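# Bolt the spool piece's free end to its facing flange

## Task

Connect the spool piece's unattached end to the pipe flange opposite it, keeping the spool aligned with the pipe. Drive both loose bolts through that pipe flange and the spool's flange. Each bolt must stick out far enough for a washer plus a complete nut, with some thread still visible past the nut, no matter where the spool slides between the two pipe flanges. At the end all four bolts must be inserted at least that deep. Any number of the three arms may be used.

## Robot and tools

Robots: three Kinova Gen3 arms named arm1, arm2 and arm3. Each carries a five-fingered right hand and a wrist camera. Foot (base_link) poses are in the scene frame, in metres, with +z up and the origin on the floor:
- arm1 is at (0.549, 0.000, 0.767) and is turned about 180 degrees, so it faces scene -x.
- arm2 is at (0.000, 0.649, 0.771) and faces roughly scene -y.
- arm3 is at (0.002, -0.650, 0.746) and faces roughly scene +y.
The table tops are at z=0.720. Reach is about 1.06 m from each arm's joint1 axis. A loose part may occasionally be nudged by an outside push.

Hand frame: the hand point lies 0.045 m ahead of the palm. Its +z runs along the straightened fingers, +y comes out of the palm, and +x runs across the palm away from the thumb. Straight fingers extend 0.06 to 0.07 m past the point. A bracket on the little-finger side of the wrist sticks out and can collide with things. The printed hand position gets less accurate at long reach.

Tool move: each robot gets an optional object (arm1, arm2, arm3), and there is one cameras list for the whole call.
- joints: a dict keyed by joint name. All values are absolute targets, not offsets.
- joint1_rad to joint7_rad are in radians. Ranges: joints 1, 3, 5 and 7 go from -6.283 to 6.283; joint2_rad from -2.249 to 2.249; joint4_rad from -2.579 to 2.579; joint6_rad from -2.099 to 2.099.
- Joint1 positive turns clockwise seen from above. Joint2 positive tips the arm forward. Joint7 positive rolls the hand counter-clockwise when viewed from behind it.
- hand_little, hand_ring, hand_middle, hand_index and hand_thumb_bend run from -1 (curled or bent) to +1 (straight).
- hand_thumb_turn runs from -1 (thumb in front of the palm, opposite the fingers) to +1 (thumb beside the palm).
- hand_force_limit (-1 to 1) sets the closing stop force. It scales linearly from about 0 N at -1 to 10 N at +1, or 15 N for the two thumb motors.
- hand_speed (-0.96 to 1) goes from nearly zero up to full speed at +0.48 and above. At the start of a scene, hand_force_limit is 0 and hand_speed is -0.8. For a gentle grip, close at -0.94 or slower.
- target: one list of seven numbers, [x, y, z, qw, qx, qy, qz]. It is an absolute pose of the hand point in the scene frame (metres plus a unit quaternion), in the same form as the printed hand line. The hand travels in a straight line from its current hand_target toward that pose.
- speed: the top linear speed for target, from 0.002 to 0.5 m/s (default 0.25). Rotation is capped at twice that value in rad/s.
- When target is used, joints may contain only the hand_ keys. Otherwise the call is refused.
- min_time_s (0.1 to 8 s) sets the shortest duration for that robot's arm joint motions.
- cameras: any of arm1_cam_wrist, arm2_cam_wrist, arm3_cam_wrist, cam_high, cam_low, or all. [] returns none. If omitted, you get all cameras for a call with no action and none for a call with an action.
- A move with no action returns the full state of every robot.

Motion details:
- Motions in one call start together. Hand paths in one call end together and finish within 10 s. No call runs longer than 15 s.
- Hand paths do not avoid obstacles or other arms. A hand can lag, drift off its path, or overshoot speed, especially when the arm is close to straight.
- Joint targets can sweep the hand wide between postures.
- A joint or robot left out of a call may still be driving toward its earlier target.

Other tools:
- wait: takes seconds (0 to 10) and optional cameras. It commands nothing new.
- zoom_image: takes camera and region [x0, y0, x1, y1] in pixels, with (0,0) at the top-left. The region can be at most 504 by 504. It works only on a camera that appears in the most recent images.
- show_instructions: shows the reference pages.
- finished_scene: takes an optional scene=1 and cannot be undone. The bolts must stay in place after the robots let go.

Reading results:
- "move" lists the robots that received a motion. "as last shown" marks a robot that got no command; its status lines read "not commanded". "pictures" gives the image order.
- hand is the measured pose. hand_target is the pose at the joint targets currently held.
- Status values:
  - done: within 1 cm and 2 degrees, or within 0.01 for a joint.
  - off_target: at rest away from the target, possibly still pushing.
  - time_out: the joint holds where it stopped.
  - not_followed, "joint command not followed" or "pose unreachable": a built-in clearance check blocked the arm. That check can react late and does not stop fingers meeting.
- A joint pressing into something can read done before reaching its target.
- hand_stopped_by gives six words in this order: little, ring, middle, index, thumb_bend, thumb_turn. Each is one of moving, target, force, stalled or fault.
- The *_load_n values are fingertip forces in newtons, positive when the finger is pushed open. A lost grip shows up as the load dropping toward zero.
- A finger motor starts only when its target changes by 0.002 or more. To grip harder, raise the force limit and send a target that is more closed.
- Joint velocities are in rad/s. "within noise" means that arm is still.
- Joint torques are in N m and are positive toward larger joint values. The flange force is in the end-effector axes and carries some error.
- A MOTOR HOT line warns of heating. An OVER-TEMPERATURE FAULT makes the arm sink for 30 to 60 s. Afterwards, resend every key marked limit_stop_at_motor_heat.

What to avoid:
- The arms push on after contact. Back away before a hard press builds up.
- A torque spike, or a joint straying more than 5 degrees from plan, causes a torque fault. The arm and hand then stop for 10 s and skip the rest of that call.
- Pressing two robots together, or closing a hand on another arm's fingers, ends the scene.
- Do not knock parts out of the work area, drop them even a short way, release them while moving, slam or ram fixed items, or overload fingers.
- If a move or wait is refused or interrupted by a stop, the later move, wait and finished_scene calls in the same reply are skipped.

Each tool is called after ">>>" as a command line: name --argument value for each argument, lists and objects as JSON in quotes; but a table of rows of numbers goes row by row, as --pt "numbers of a row", without its own name.

Reference images:

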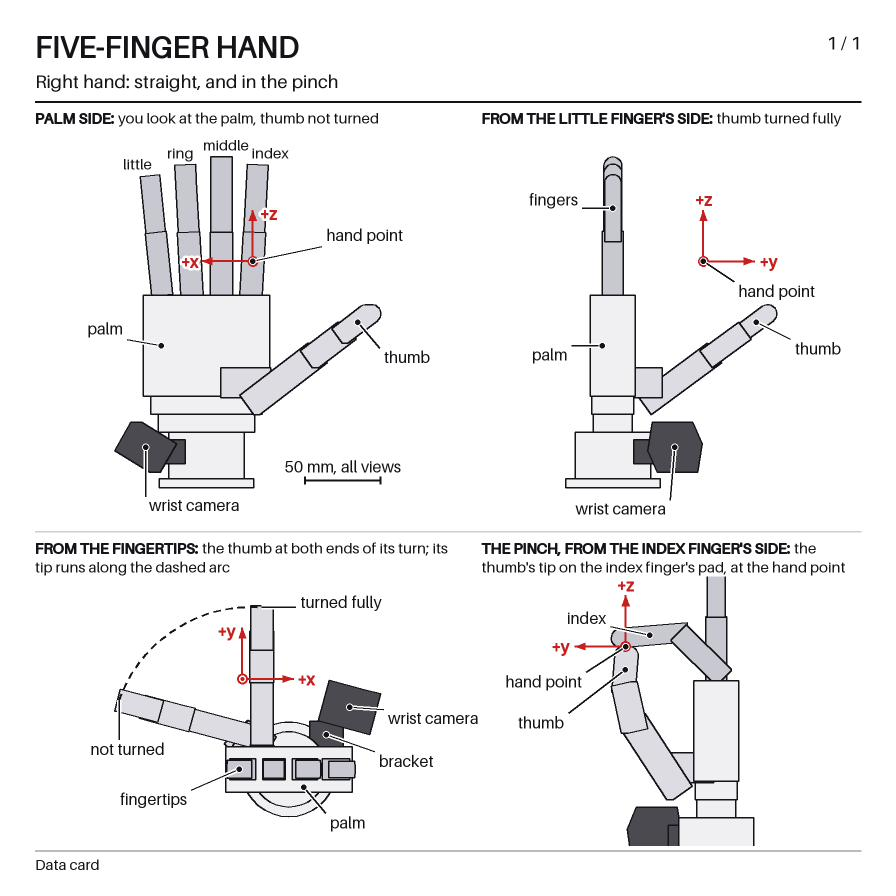

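## Session

>>> move

Scene clock: 0.00 s.
Joint torques (N m): no reading
Flange force (N): no reading
Joint velocities: within noise
arm1.joint_positions: joint1_rad=+0.612 joint2_rad=-0.373 joint3_rad=-0.171 joint4_rad=+1.398 joint5_rad=-0.111 joint6_rad=+1.992 joint7_rad=-1.539 hand_little=+1.000 hand_ring=+1.000 hand_middle=+1.000 hand_index=+1.000 hand_thumb_turn=+1.000 hand_thumb_bend=+1.000 hand_force_limit=+0.000 hand_speed=-0.800
arm1.joint_status: not commanded
arm1.hand_stopped_by: target,target,target,target,target,target
arm1.little_load_n: 0.0
arm1.ring_load_n: 0.0
arm1.middle_load_n: 0.0
arm1.index_load_n: 0.0
arm1.thumb_bend_load_n: 0.0
arm1.thumb_turn_load_n: 0.0
arm1.hand: x=+0.3515 y=+0.0068 z=+1.2922 quat_wxyz=(-0.002, +0.977, -0.205, -0.063) (m; scene frame)
arm1.hand_target: x=+0.3515 y=+0.0068 z=+1.2922 quat_wxyz=(-0.002, +0.977, -0.205, -0.063) (m; scene frame)
arm1.hand_status: not commanded
arm2.joint_positions: joint1_rad=+0.616 joint2_rad=-0.270 joint3_rad=-0.068 joint4_rad=+1.571 joint5_rad=-0.119 joint6_rad=+1.827 joint7_rad=-1.961 hand_little=+1.000 hand_ring=+1.000 hand_middle=+1.000 hand_index=+1.000 hand_thumb_turn=+1.000 hand_thumb_bend=+1.000 hand_force_limit=+0.000 hand_speed=-0.800
arm2.joint_status: not commanded
arm2.hand_stopped_by: target,target,target,target,target,target
arm2.little_load_n: 0.0
arm2.ring_load_n: 0.0
arm2.middle_load_n: 0.0
arm2.index_load_n: 0.0
arm2.thumb_bend_load_n: 0.0
arm2.thumb_turn_load_n: 0.0
arm2.hand: x=-0.0605 y=+0.4097 z=+1.2323 quat_wxyz=(-0.043, -0.936, -0.349, -0.023) (m; scene frame)
arm2.hand_target: x=-0.0605 y=+0.4097 z=+1.2323 quat_wxyz=(-0.043, -0.936, -0.349, -0.023) (m; scene frame)
arm2.hand_status: not commanded
arm3.joint_positions: joint1_rad=+0.820 joint2_rad=-0.535 joint3_rad=-0.080 joint4_rad=+1.342 joint5_rad=-0.034 joint6_rad=+1.980 joint7_rad=-1.684 hand_little=+1.000 hand_ring=+1.000 hand_middle=+1.000 hand_index=+1.000 hand_thumb_turn=+1.000 hand_thumb_bend=+1.000 hand_force_limit=+0.000 hand_speed=-0.800
arm3.joint_status: not commanded
arm3.hand_stopped_by: target,target,target,target,target,target
arm3.little_load_n: -0.5
arm3.ring_load_n: 0.0
arm3.middle_load_n: 0.0
arm3.index_load_n: 0.0
arm3.thumb_bend_load_n: 0.0
arm3.thumb_turn_load_n: 0.0
arm3.hand: x=+0.0729 y=-0.5046 z=+1.3207 quat_wxyz=(-0.164, +0.337, -0.924, -0.073) (m; scene frame)
arm3.hand_target: x=+0.0729 y=-0.5046 z=+1.3207 quat_wxyz=(-0.164, +0.337, -0.924, -0.073) (m; scene frame)
arm3.hand_status: not commanded
pictures: arm1_cam_wrist, arm2_cam_wrist, arm3_cam_wrist, cam_high, cam_low
Images, in order (width x height): arm1_cam_wrist 672x504, arm2_cam_wrist 672x504, arm3_cam_wrist 672x504, cam_high 896x504, cam_low 896x504.

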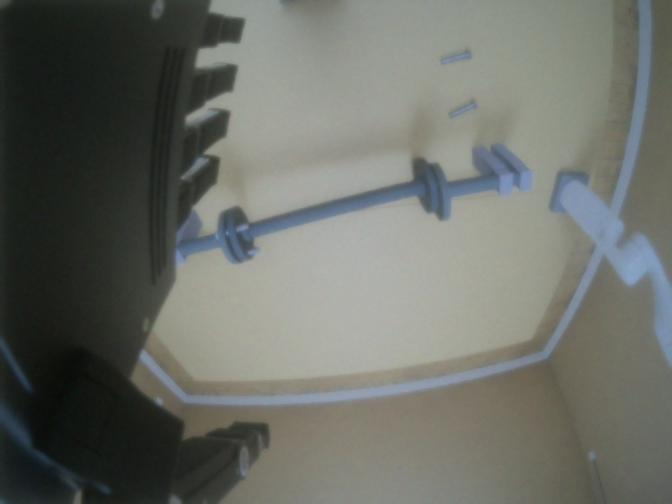

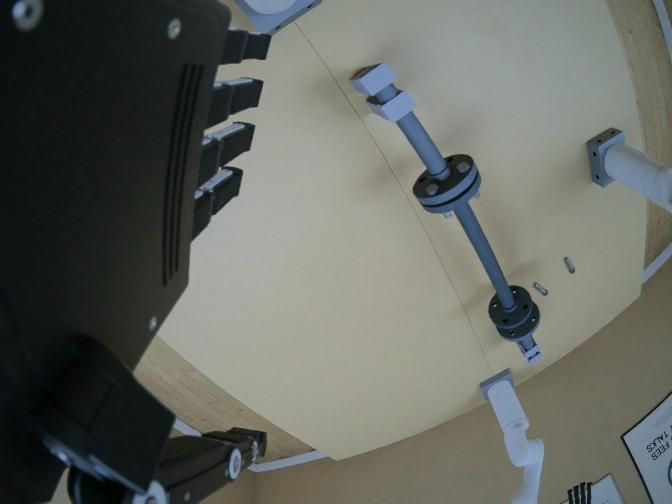

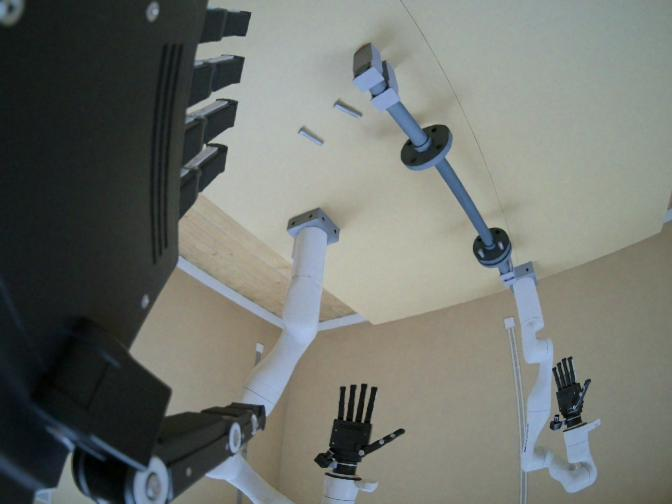

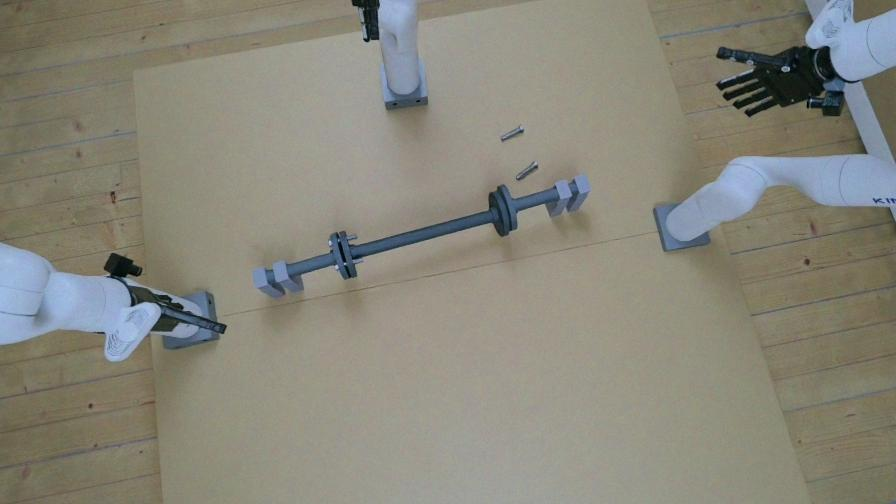

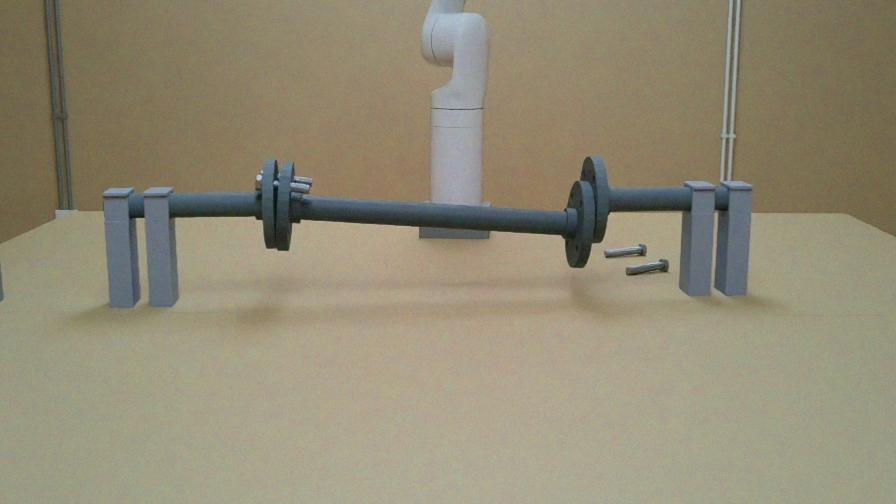

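>>> zoom_image --camera "cam_high" --region '[450, 100, 630, 260]'

>>> zoom_image --camera "cam_high" --region '[240, 200, 400, 320]'

>>> zoom_image --camera "cam_low" --region '[530, 140, 770, 310]'

>>> zoom_image --camera "cam_low" --region '[90, 140, 330, 310]'

>>> zoom_image --camera "arm2_cam_wrist" --region '[340, 40, 600, 380]'

>>> zoom_image --camera "arm3_cam_wrist" --region '[280, 30, 560, 300]'

>>> zoom_image --camera "arm1_cam_wrist" --region '[380, 30, 600, 240]'

Scaled by 2.800 from the camera's image (finer frame: 1280x720).

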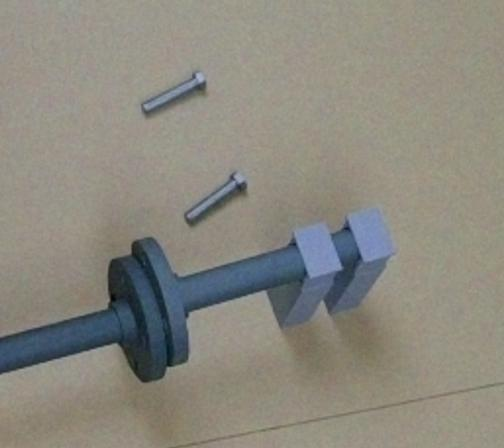

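Scaled by 3.150 from the camera's image (finer frame: 1280x720).

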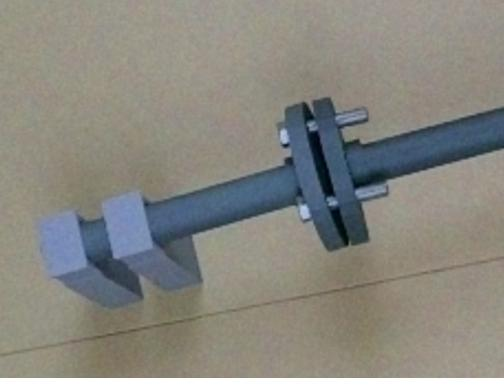

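Scaled by 2.100 from the camera's image (finer frame: 1280x720).

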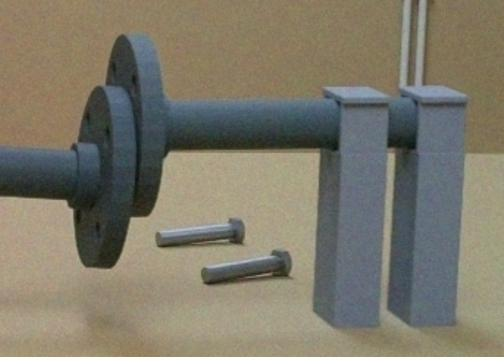

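Scaled by 2.100 from the camera's image (finer frame: 1280x720).

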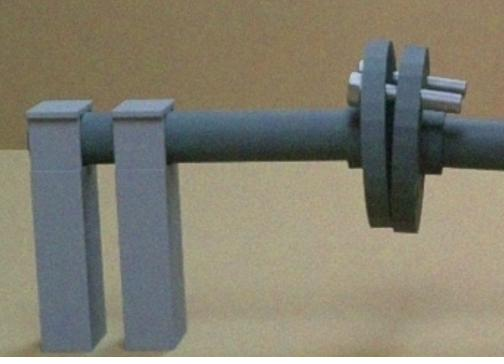

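Scaled by 1.482 from the camera's image (finer frame: 960x720).

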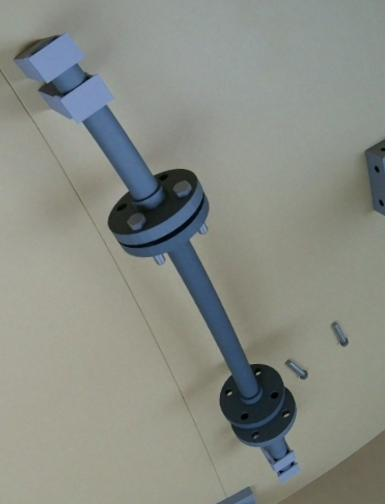

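Scaled by 1.800 from the camera's image (finer frame: 960x720).

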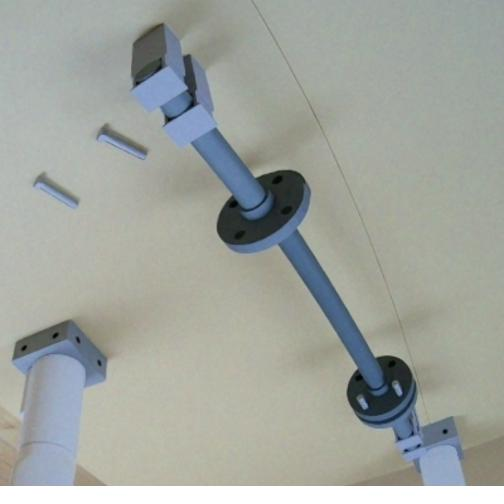

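Scaled by 2.291 from the camera's image (finer frame: 960x720).

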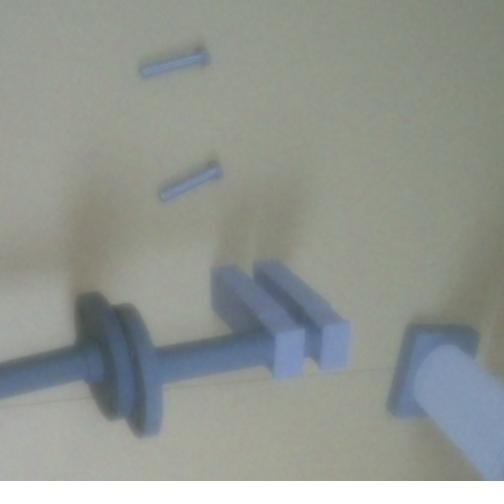

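>>> zoom_image --camera "arm2_cam_wrist" --region '[470, 240, 590, 370]'

>>> zoom_image --camera "arm2_cam_wrist" --region '[390, 130, 510, 240]'

>>> zoom_image --camera "arm3_cam_wrist" --region '[280, 80, 480, 190]'

>>> zoom_image --camera "cam_low" --region '[550, 140, 670, 280]'

Scaled by 3.877 from the camera's image (finer frame: 960x720).

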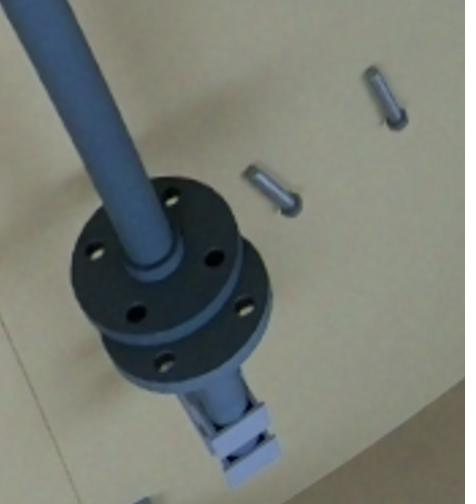

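Scaled by 4.200 from the camera's image (finer frame: 960x720).

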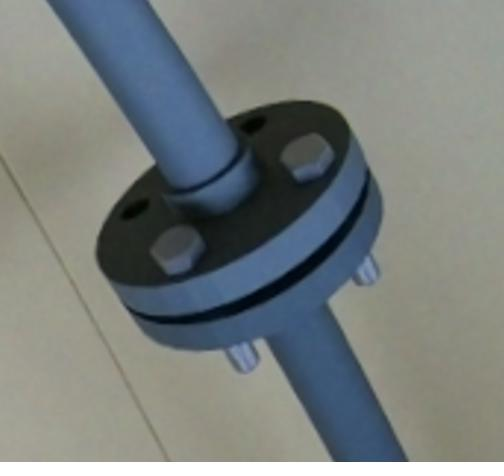

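Scaled by 2.520 from the camera's image (finer frame: 960x720).

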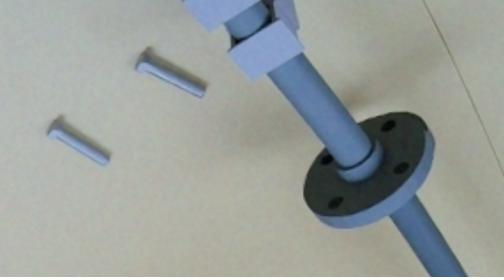

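Scaled by 3.600 from the camera's image (finer frame: 1280x720).

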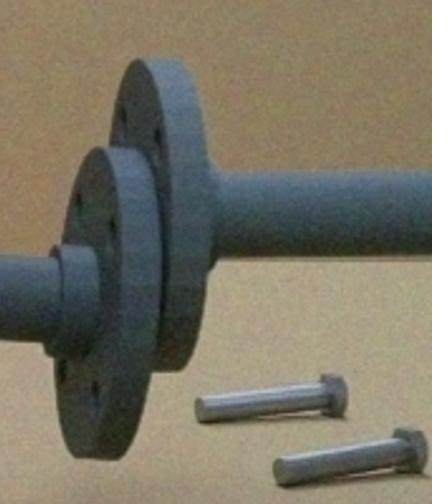

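>>> move --arm1 '{"joints": {"joint7_rad": 0.555}, "min_time_s": 3}' --arm3 '{"target": [0.0, -0.28, 1.0, 0.2706, -0.6533, 0.6533, -0.2706], "speed": 0.25}' --cameras '["all"]'

Scene clock: 497.80 s.
Joint torques (N m): arm1=[-0.58 0.39 0.8 -6.42 -0.12 -0.04 0.08] | arm2=[0.77 -3.11 3.88 -6.25 -0.31 -0.24 0.05] | arm3=[-0.21 10.21 4.3 -6.82 1.2 0.12 -0.4]
Flange force (N): arm1=[-1.1 -1.5 -2.2] | arm2=[0.3 12.3 -5.5] | arm3=[-0.3 0.1 1.7]
move: arm1 done; arm3 done
Joint velocities: within noise
arm1.joint_positions: joint1_rad=+0.612 joint2_rad=-0.373 joint3_rad=-0.171 joint4_rad=+1.398 joint5_rad=-0.111 joint6_rad=+1.992 joint7_rad=+0.555 hand_little=+1.000 hand_ring=+1.000 hand_middle=+1.000 hand_index=+1.000 hand_thumb_turn=+1.000 hand_thumb_bend=+1.000 hand_force_limit=+0.000 hand_speed=-0.800
arm1.joint_status: all done
arm1.hand_stopped_by: target,target,target,target,target,target
arm1.little_load_n: 0.0
arm1.ring_load_n: 0.0
arm1.middle_load_n: 0.0
arm1.index_load_n: 0.0
arm1.thumb_bend_load_n: -0.5
arm1.thumb_turn_load_n: 0.0
arm1.hand: x=+0.4663 y=+0.0256 z=+1.2786 quat_wxyz=(-0.055, +0.666, +0.743, -0.030)
arm1.hand_target: x=+0.4663 y=+0.0256 z=+1.2786 quat_wxyz=(-0.055, +0.666, +0.743, -0.030)
arm1.hand_status: not commanded
arm2: as last shown
arm3.joint_positions: joint1_rad=+1.832 joint2_rad=-0.555 joint3_rad=-1.980 joint4_rad=+1.804 joint5_rad=+0.282 joint6_rad=+1.242 joint7_rad=-1.820 hand_little=+1.000 hand_ring=+1.000 hand_middle=+1.000 hand_index=+1.000 hand_thumb_turn=+1.000 hand_thumb_bend=+1.000 hand_force_limit=+0.000 hand_speed=-0.800
arm3.joint_status: not commanded
arm3.hand_stopped_by: target,target,target,target,target,target
arm3.little_load_n: 0.0
arm3.ring_load_n: 0.0
arm3.middle_load_n: 0.0
arm3.index_load_n: 0.0
arm3.thumb_bend_load_n: 0.0
arm3.thumb_turn_load_n: 0.0
arm3.hand: x=+0.0000 y=-0.2800 z=+1.0000 quat_wxyz=(-0.271, +0.653, -0.653, +0.271)
arm3.hand_target: x=+0.0000 y=-0.2800 z=+1.0000 quat_wxyz=(-0.271, +0.653, -0.653, +0.271)
arm3.hand_status: done (0.000 m and 0.0 deg from the pose sent, 0.398 m and 64.0 deg at the start)
pictures: arm1_cam_wrist, arm2_cam_wrist, arm3_cam_wrist, cam_high, cam_low
Images, in order (width x height): arm1_cam_wrist 672x504, arm2_cam_wrist 672x504, arm3_cam_wrist 672x504, cam_high 896x504, cam_low 896x504.

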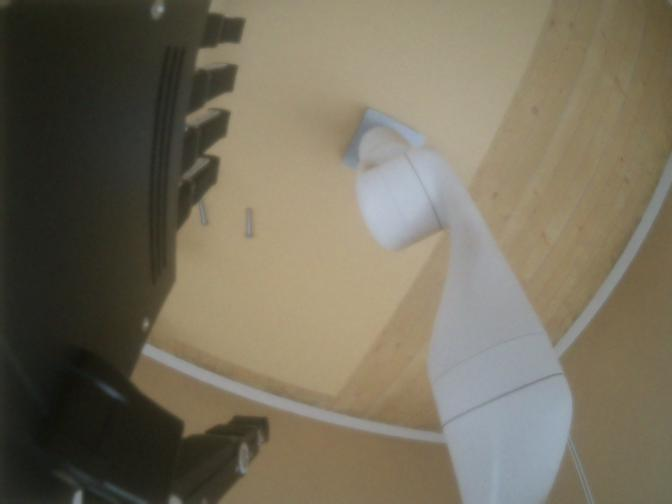

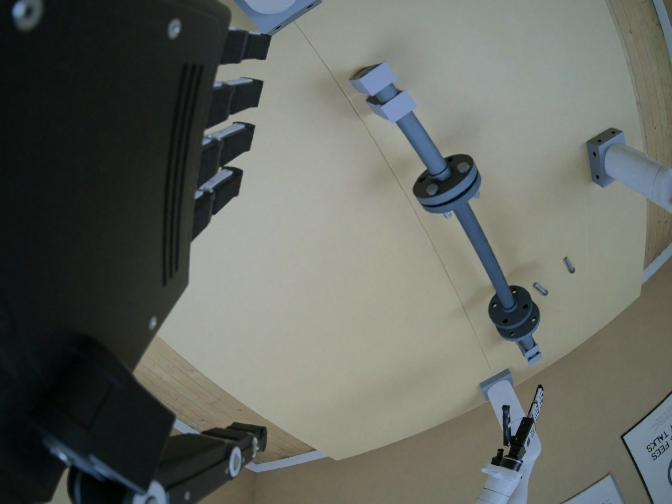

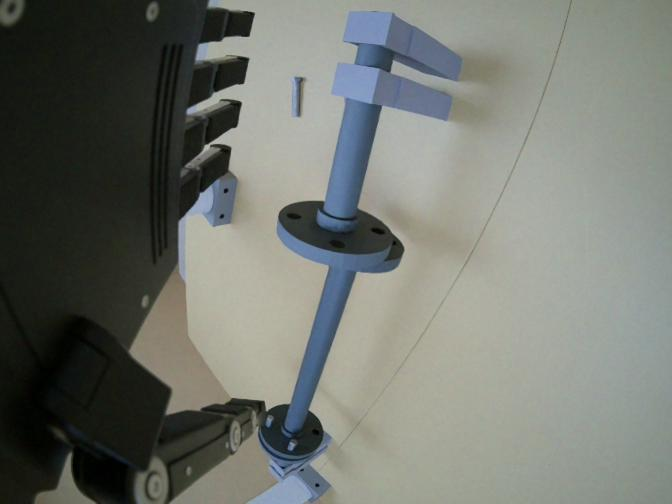

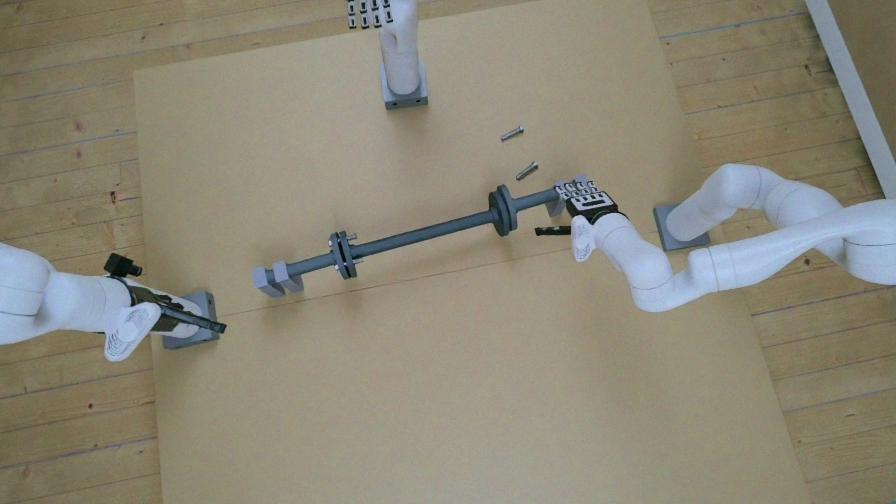

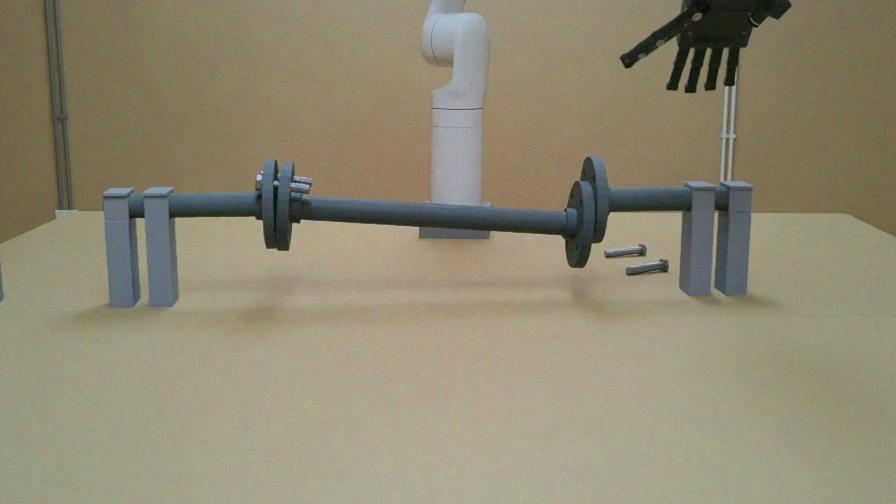

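>>> zoom_image --camera "arm3_cam_wrist" --region '[230, 130, 430, 290]'

>>> zoom_image --camera "arm3_cam_wrist" --region '[190, 0, 490, 250]'

Scaled by 2.520 from the camera's image (finer frame: 960x720).

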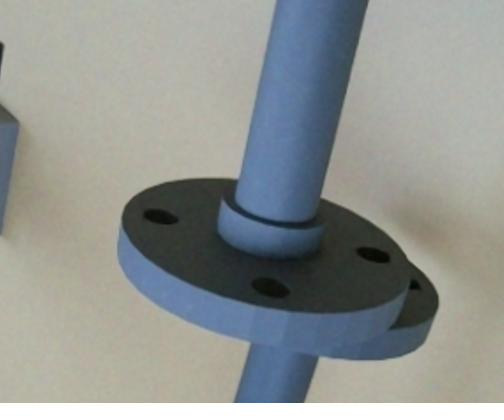

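Scaled by 1.680 from the camera's image (finer frame: 960x720).

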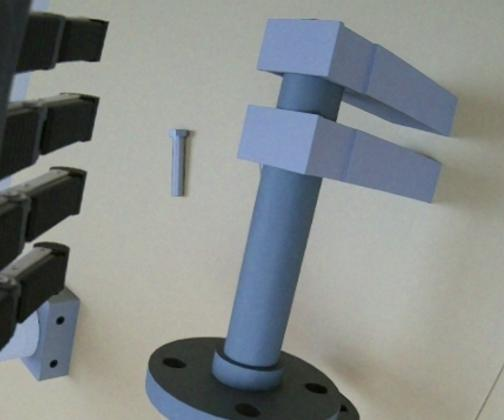

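>>> move --arm1 '{"target": [0.185, -0.081, 0.968, -0.116, 0.6576, 0.733, -0.1292], "speed": 0.2, "joints": {"hand_thumb_turn": -1}}' --cameras '["all"]'

Scene clock: 585.27 s.
Joint torques (N m): arm1=[-0.4 -8.56 -0.66 -6.78 0.05 -0.6 0.09] | arm2=[0.78 -3.1 3.92 -6.27 -0.28 -0.23 0.07] | arm3=[-0.17 10.21 4.28 -6.77 1.23 0.13 -0.39]
Flange force (N): arm1=[1.0 -0.7 -2.4] | arm2=[0.5 12.5 -5.3] | arm3=[-0.3 0.1 1.6]
move: arm1 done
Joint velocities: within noise
arm1.joint_positions: joint1_rad=+0.420 joint2_rad=+0.193 joint3_rad=-0.777 joint4_rad=+2.016 joint5_rad=+0.304 joint6_rad=+0.658 joint7_rad=-0.378 hand_little=+1.000 hand_ring=+1.000 hand_middle=+1.000 hand_index=+1.000 hand_thumb_turn=-1.000 hand_thumb_bend=+1.000 hand_force_limit=+0.000 hand_speed=-0.800
arm1.joint_status: all done
arm1.hand_stopped_by: target,target,target,target,target,target
arm1.little_load_n: 0.0
arm1.ring_load_n: 0.0
arm1.middle_load_n: 0.0
arm1.index_load_n: 0.0
arm1.thumb_bend_load_n: 0.0
arm1.thumb_turn_load_n: 0.0
arm1.hand: x=+0.1850 y=-0.0810 z=+0.9680 quat_wxyz=(-0.116, +0.658, +0.733, -0.129)
arm1.hand_target: x=+0.1850 y=-0.0810 z=+0.9680 quat_wxyz=(-0.116, +0.658, +0.733, -0.129)
arm1.hand_status: done (0.000 m and 0.0 deg from the pose sent, 0.432 m and 13.4 deg at the start)
arm2, arm3: as last shown
arm3.thumb_turn_load_n: -0.5
pictures: arm1_cam_wrist, arm2_cam_wrist, arm3_cam_wrist, cam_high, cam_low
Images, in order (width x height): arm1_cam_wrist 672x504, arm2_cam_wrist 672x504, arm3_cam_wrist 672x504, cam_high 896x504, cam_low 896x504.

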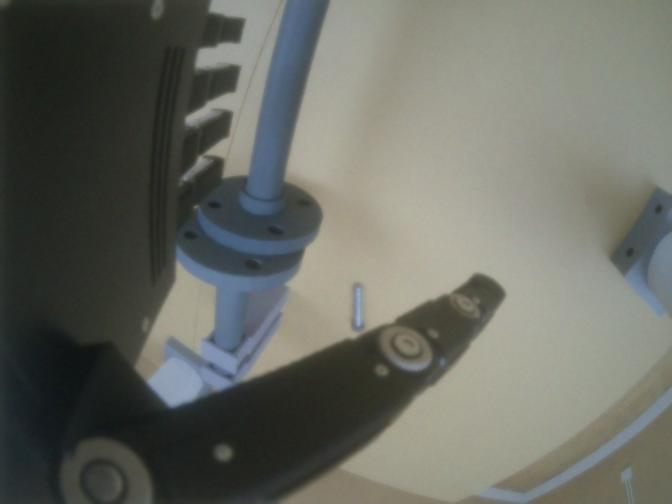

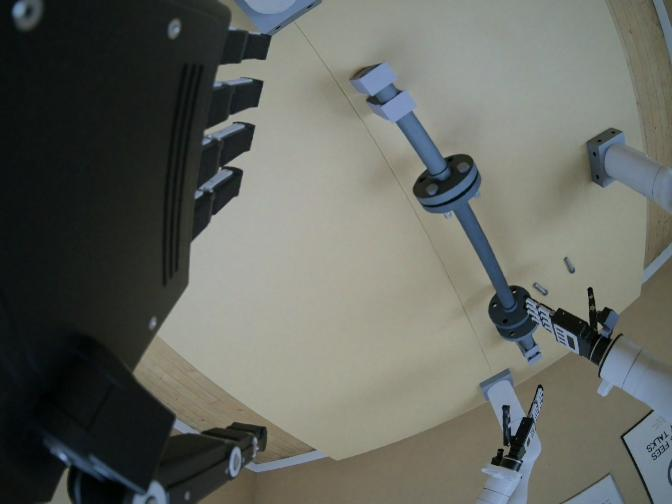

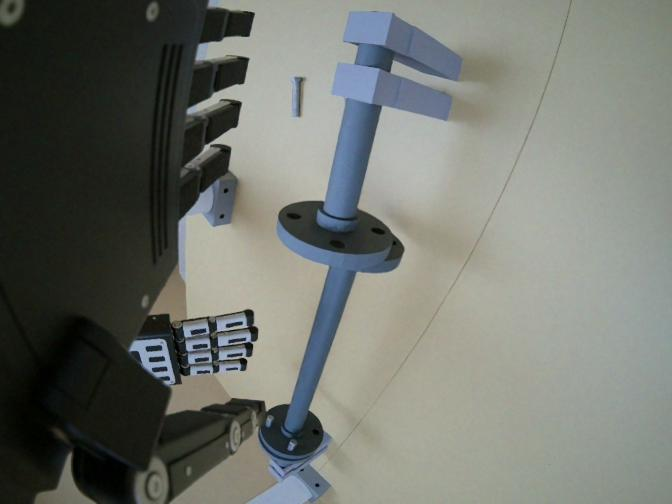

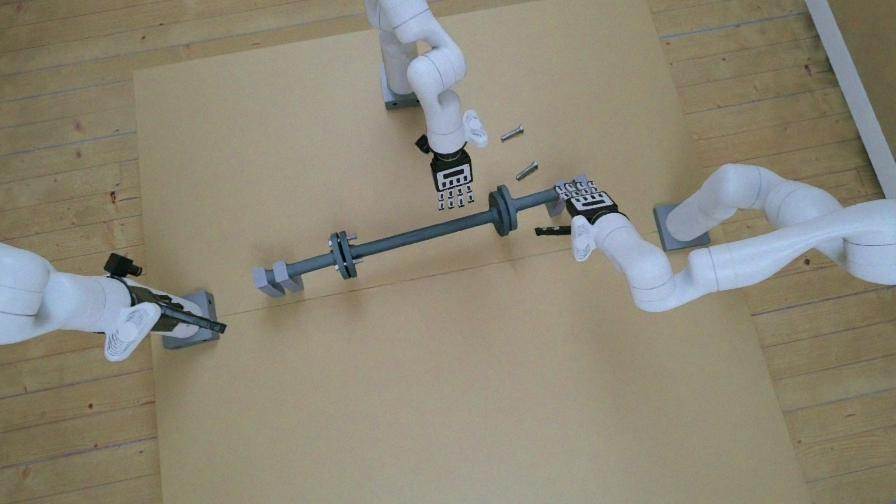

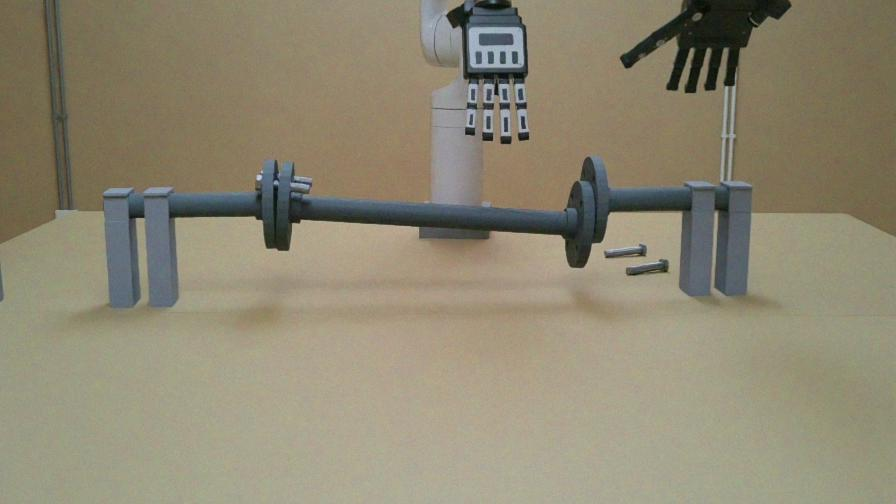

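>>> move --arm1 '{"target": [0.137, -0.095, 0.87, -0.116, 0.6576, 0.733, -0.1292], "speed": 0.1}' --cameras '["arm1_cam_wrist", "arm3_cam_wrist", "cam_high", "cam_low"]'

>>> zoom_image --camera "arm1_cam_wrist" --region '[130, 60, 530, 360]'

>>> zoom_image --camera "arm3_cam_wrist" --region '[130, 200, 430, 430]'

Scene clock: 625.33 s.
Joint torques (N m): arm1=[-0.21 -12.86 -1.3 -5.26 0.14 -0.43 0.09] | arm2=[0.76 -3.12 3.88 -6.25 -0.31 -0.24 0.06] | arm3=[-0.14 10.24 4.3 -6.77 1.17 0.13 -0.4]
Flange force (N): arm1=[0.9 -1.4 -1.9] | arm2=[0.3 12.3 -5.5] | arm3=[-0.2 0.1 1.6]
move: arm1 done
Joint velocities: within noise
arm1.joint_positions: joint1_rad=+0.137 joint2_rad=+0.457 joint3_rad=-0.537 joint4_rad=+2.037 joint5_rad=+0.689 joint6_rad=+0.438 joint7_rad=-0.749 hand_little=+1.000 hand_ring=+1.000 hand_middle=+1.000 hand_index=+1.000 hand_thumb_turn=-1.000 hand_thumb_bend=+1.000 hand_force_limit=+0.000 hand_speed=-0.800
arm1.joint_status: not commanded
arm1.hand_stopped_by: target,target,target,target,target,target
arm1.little_load_n: 0.0
arm1.ring_load_n: -0.5
arm1.middle_load_n: 0.0
arm1.index_load_n: 0.0
arm1.thumb_bend_load_n: 0.0
arm1.thumb_turn_load_n: 0.0
arm1.hand: x=+0.1370 y=-0.0950 z=+0.8700 quat_wxyz=(-0.116, +0.658, +0.733, -0.129)
arm1.hand_target: x=+0.1370 y=-0.0950 z=+0.8700 quat_wxyz=(-0.116, +0.658, +0.733, -0.129)
arm1.hand_status: done (0.000 m and 0.0 deg from the pose sent, 0.110 m and 0.0 deg at the start)
arm2, arm3: as last shown
arm3.thumb_turn_load_n: 0.0
Images, in order (width x height): arm1_cam_wrist 672x504, arm3_cam_wrist 672x504, cam_high 896x504, cam_low 896x504.

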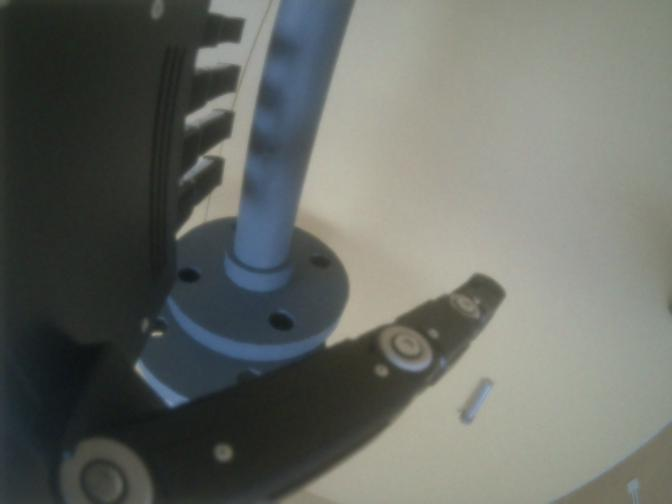

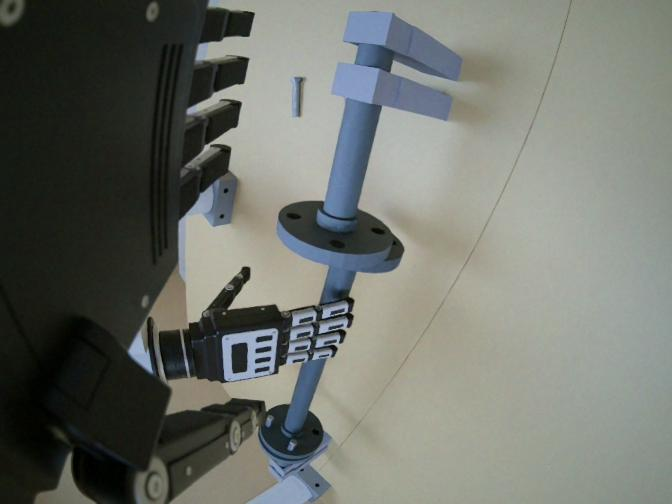

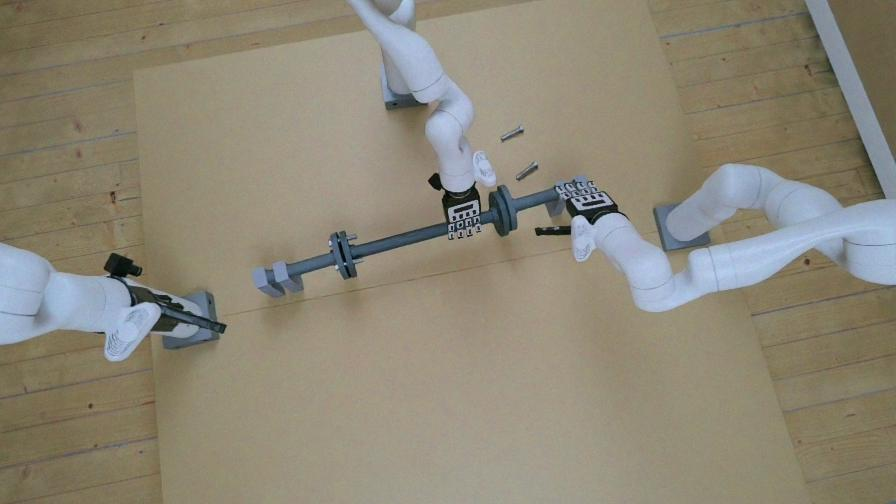

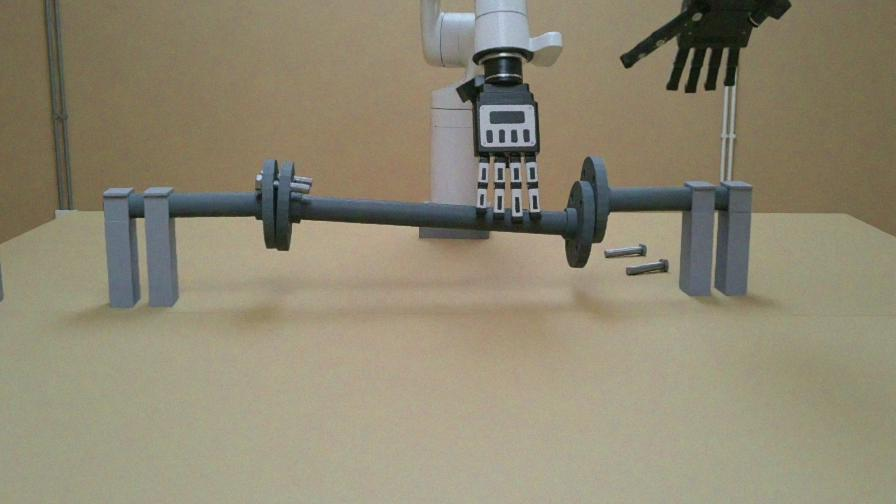

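Scaled by 1.260 from the camera's image (finer frame: 960x720).

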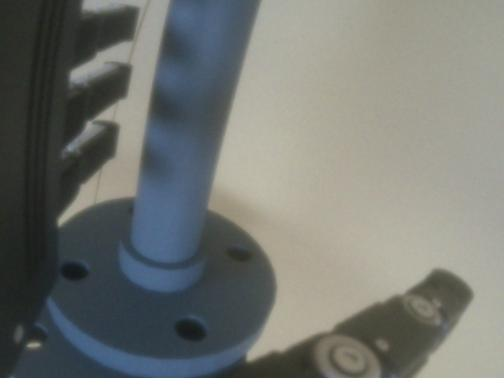

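Scaled by 1.680 from the camera's image (finer frame: 960x720).

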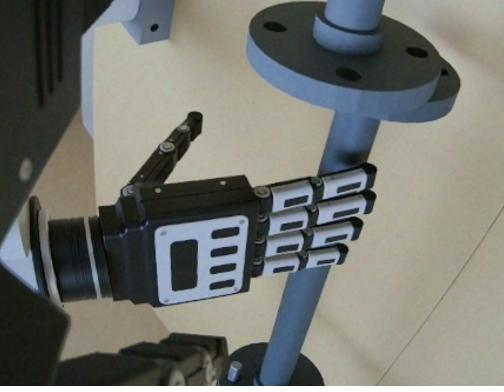

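>>> move --arm1 '{"target": [0.1124, -0.098, 0.8311, -0.116, 0.6576, 0.733, -0.1292], "speed": 0.06}' --cameras '["arm1_cam_wrist", "arm3_cam_wrist", "cam_low"]'

>>> zoom_image --camera "arm1_cam_wrist" --region '[130, 0, 530, 300]'

>>> zoom_image --camera "arm3_cam_wrist" --region '[130, 200, 430, 430]'

Scene clock: 644.87 s.
Joint torques (N m): arm1=[-0.31 -14.51 -1.13 -4.57 0.11 -0.4 0.12] | arm2=[0.79 -3.11 3.9 -6.29 -0.28 -0.24 0.07] | arm3=[-0.13 10.23 4.33 -6.81 1.21 0.1 -0.38]
Flange force (N): arm1=[1.3 -2.7 -2.2] | arm2=[0.4 12.4 -5.3] | arm3=[-0.1 0.2 1.5]
move: arm1 done
Joint velocities: within noise
arm1.joint_positions: joint1_rad=+0.046 joint2_rad=+0.565 joint3_rad=-0.425 joint4_rad=+2.000 joint5_rad=+0.798 joint6_rad=+0.363 joint7_rad=-0.842 hand_little=+1.000 hand_ring=+1.000 hand_middle=+1.000 hand_index=+1.000 hand_thumb_turn=-1.000 hand_thumb_bend=+1.000 hand_force_limit=+0.000 hand_speed=-0.800
arm1.joint_status: not commanded
arm1.hand_stopped_by: target,target,target,target,target,target
arm1.little_load_n: 0.0
arm1.ring_load_n: 0.0
arm1.middle_load_n: 0.0
arm1.index_load_n: 0.0
arm1.thumb_bend_load_n: 0.0
arm1.thumb_turn_load_n: 0.0
arm1.hand: x=+0.1124 y=-0.0980 z=+0.8311 quat_wxyz=(-0.116, +0.658, +0.733, -0.129)
arm1.hand_target: x=+0.1124 y=-0.0980 z=+0.8311 quat_wxyz=(-0.116, +0.658, +0.733, -0.129)
arm1.hand_status: done (0.000 m and 0.0 deg from the pose sent, 0.046 m and 0.0 deg at the start)
arm2, arm3: as last shown
Images, in order (width x height): arm1_cam_wrist 672x504, arm3_cam_wrist 672x504, cam_low 896x504.

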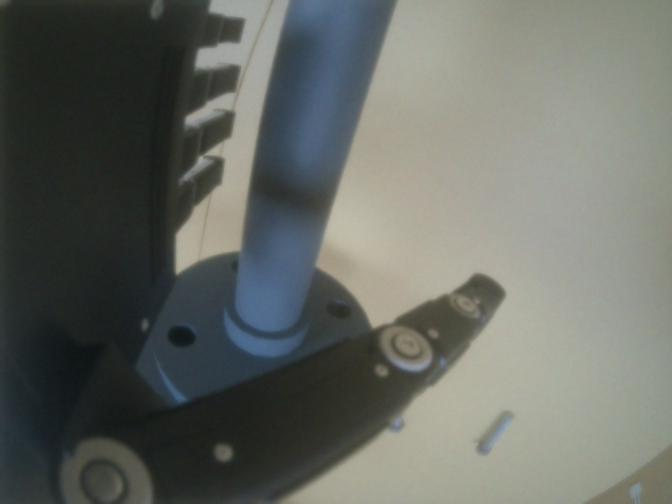

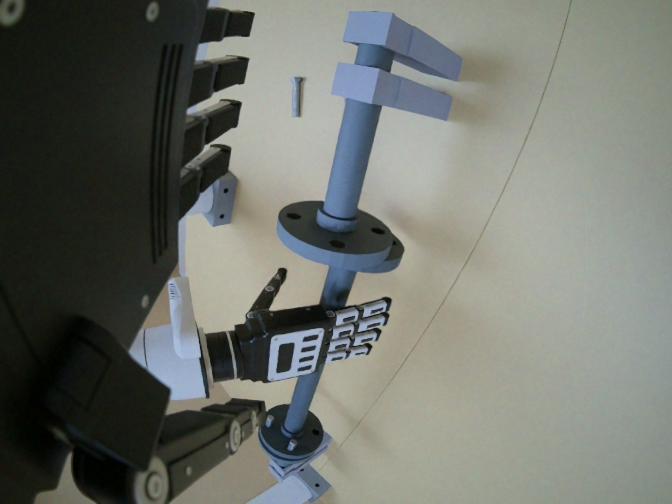

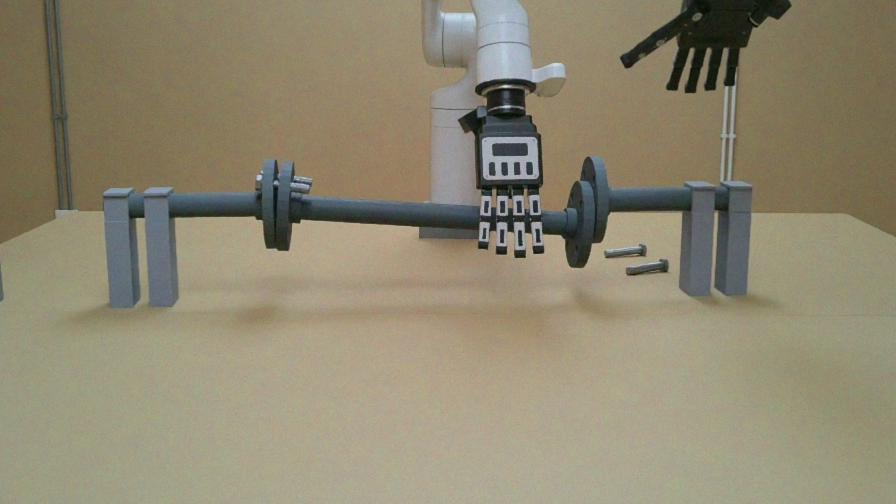

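Scaled by 1.260 from the camera's image (finer frame: 960x720).

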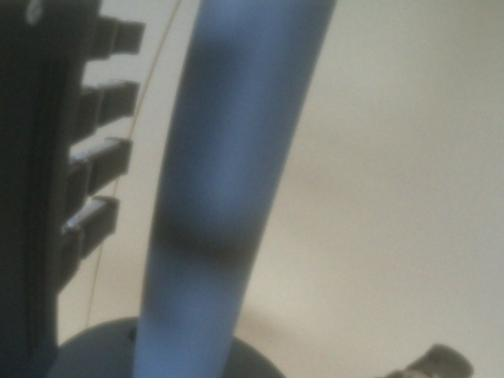

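Scaled by 1.680 from the camera's image (finer frame: 960x720).

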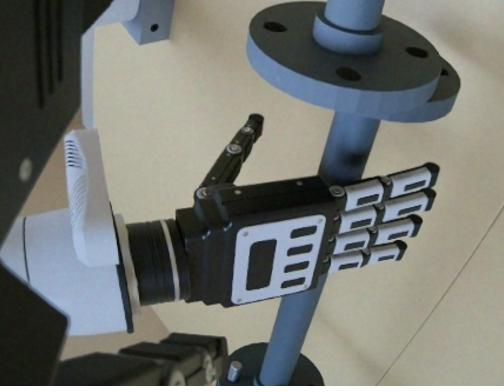

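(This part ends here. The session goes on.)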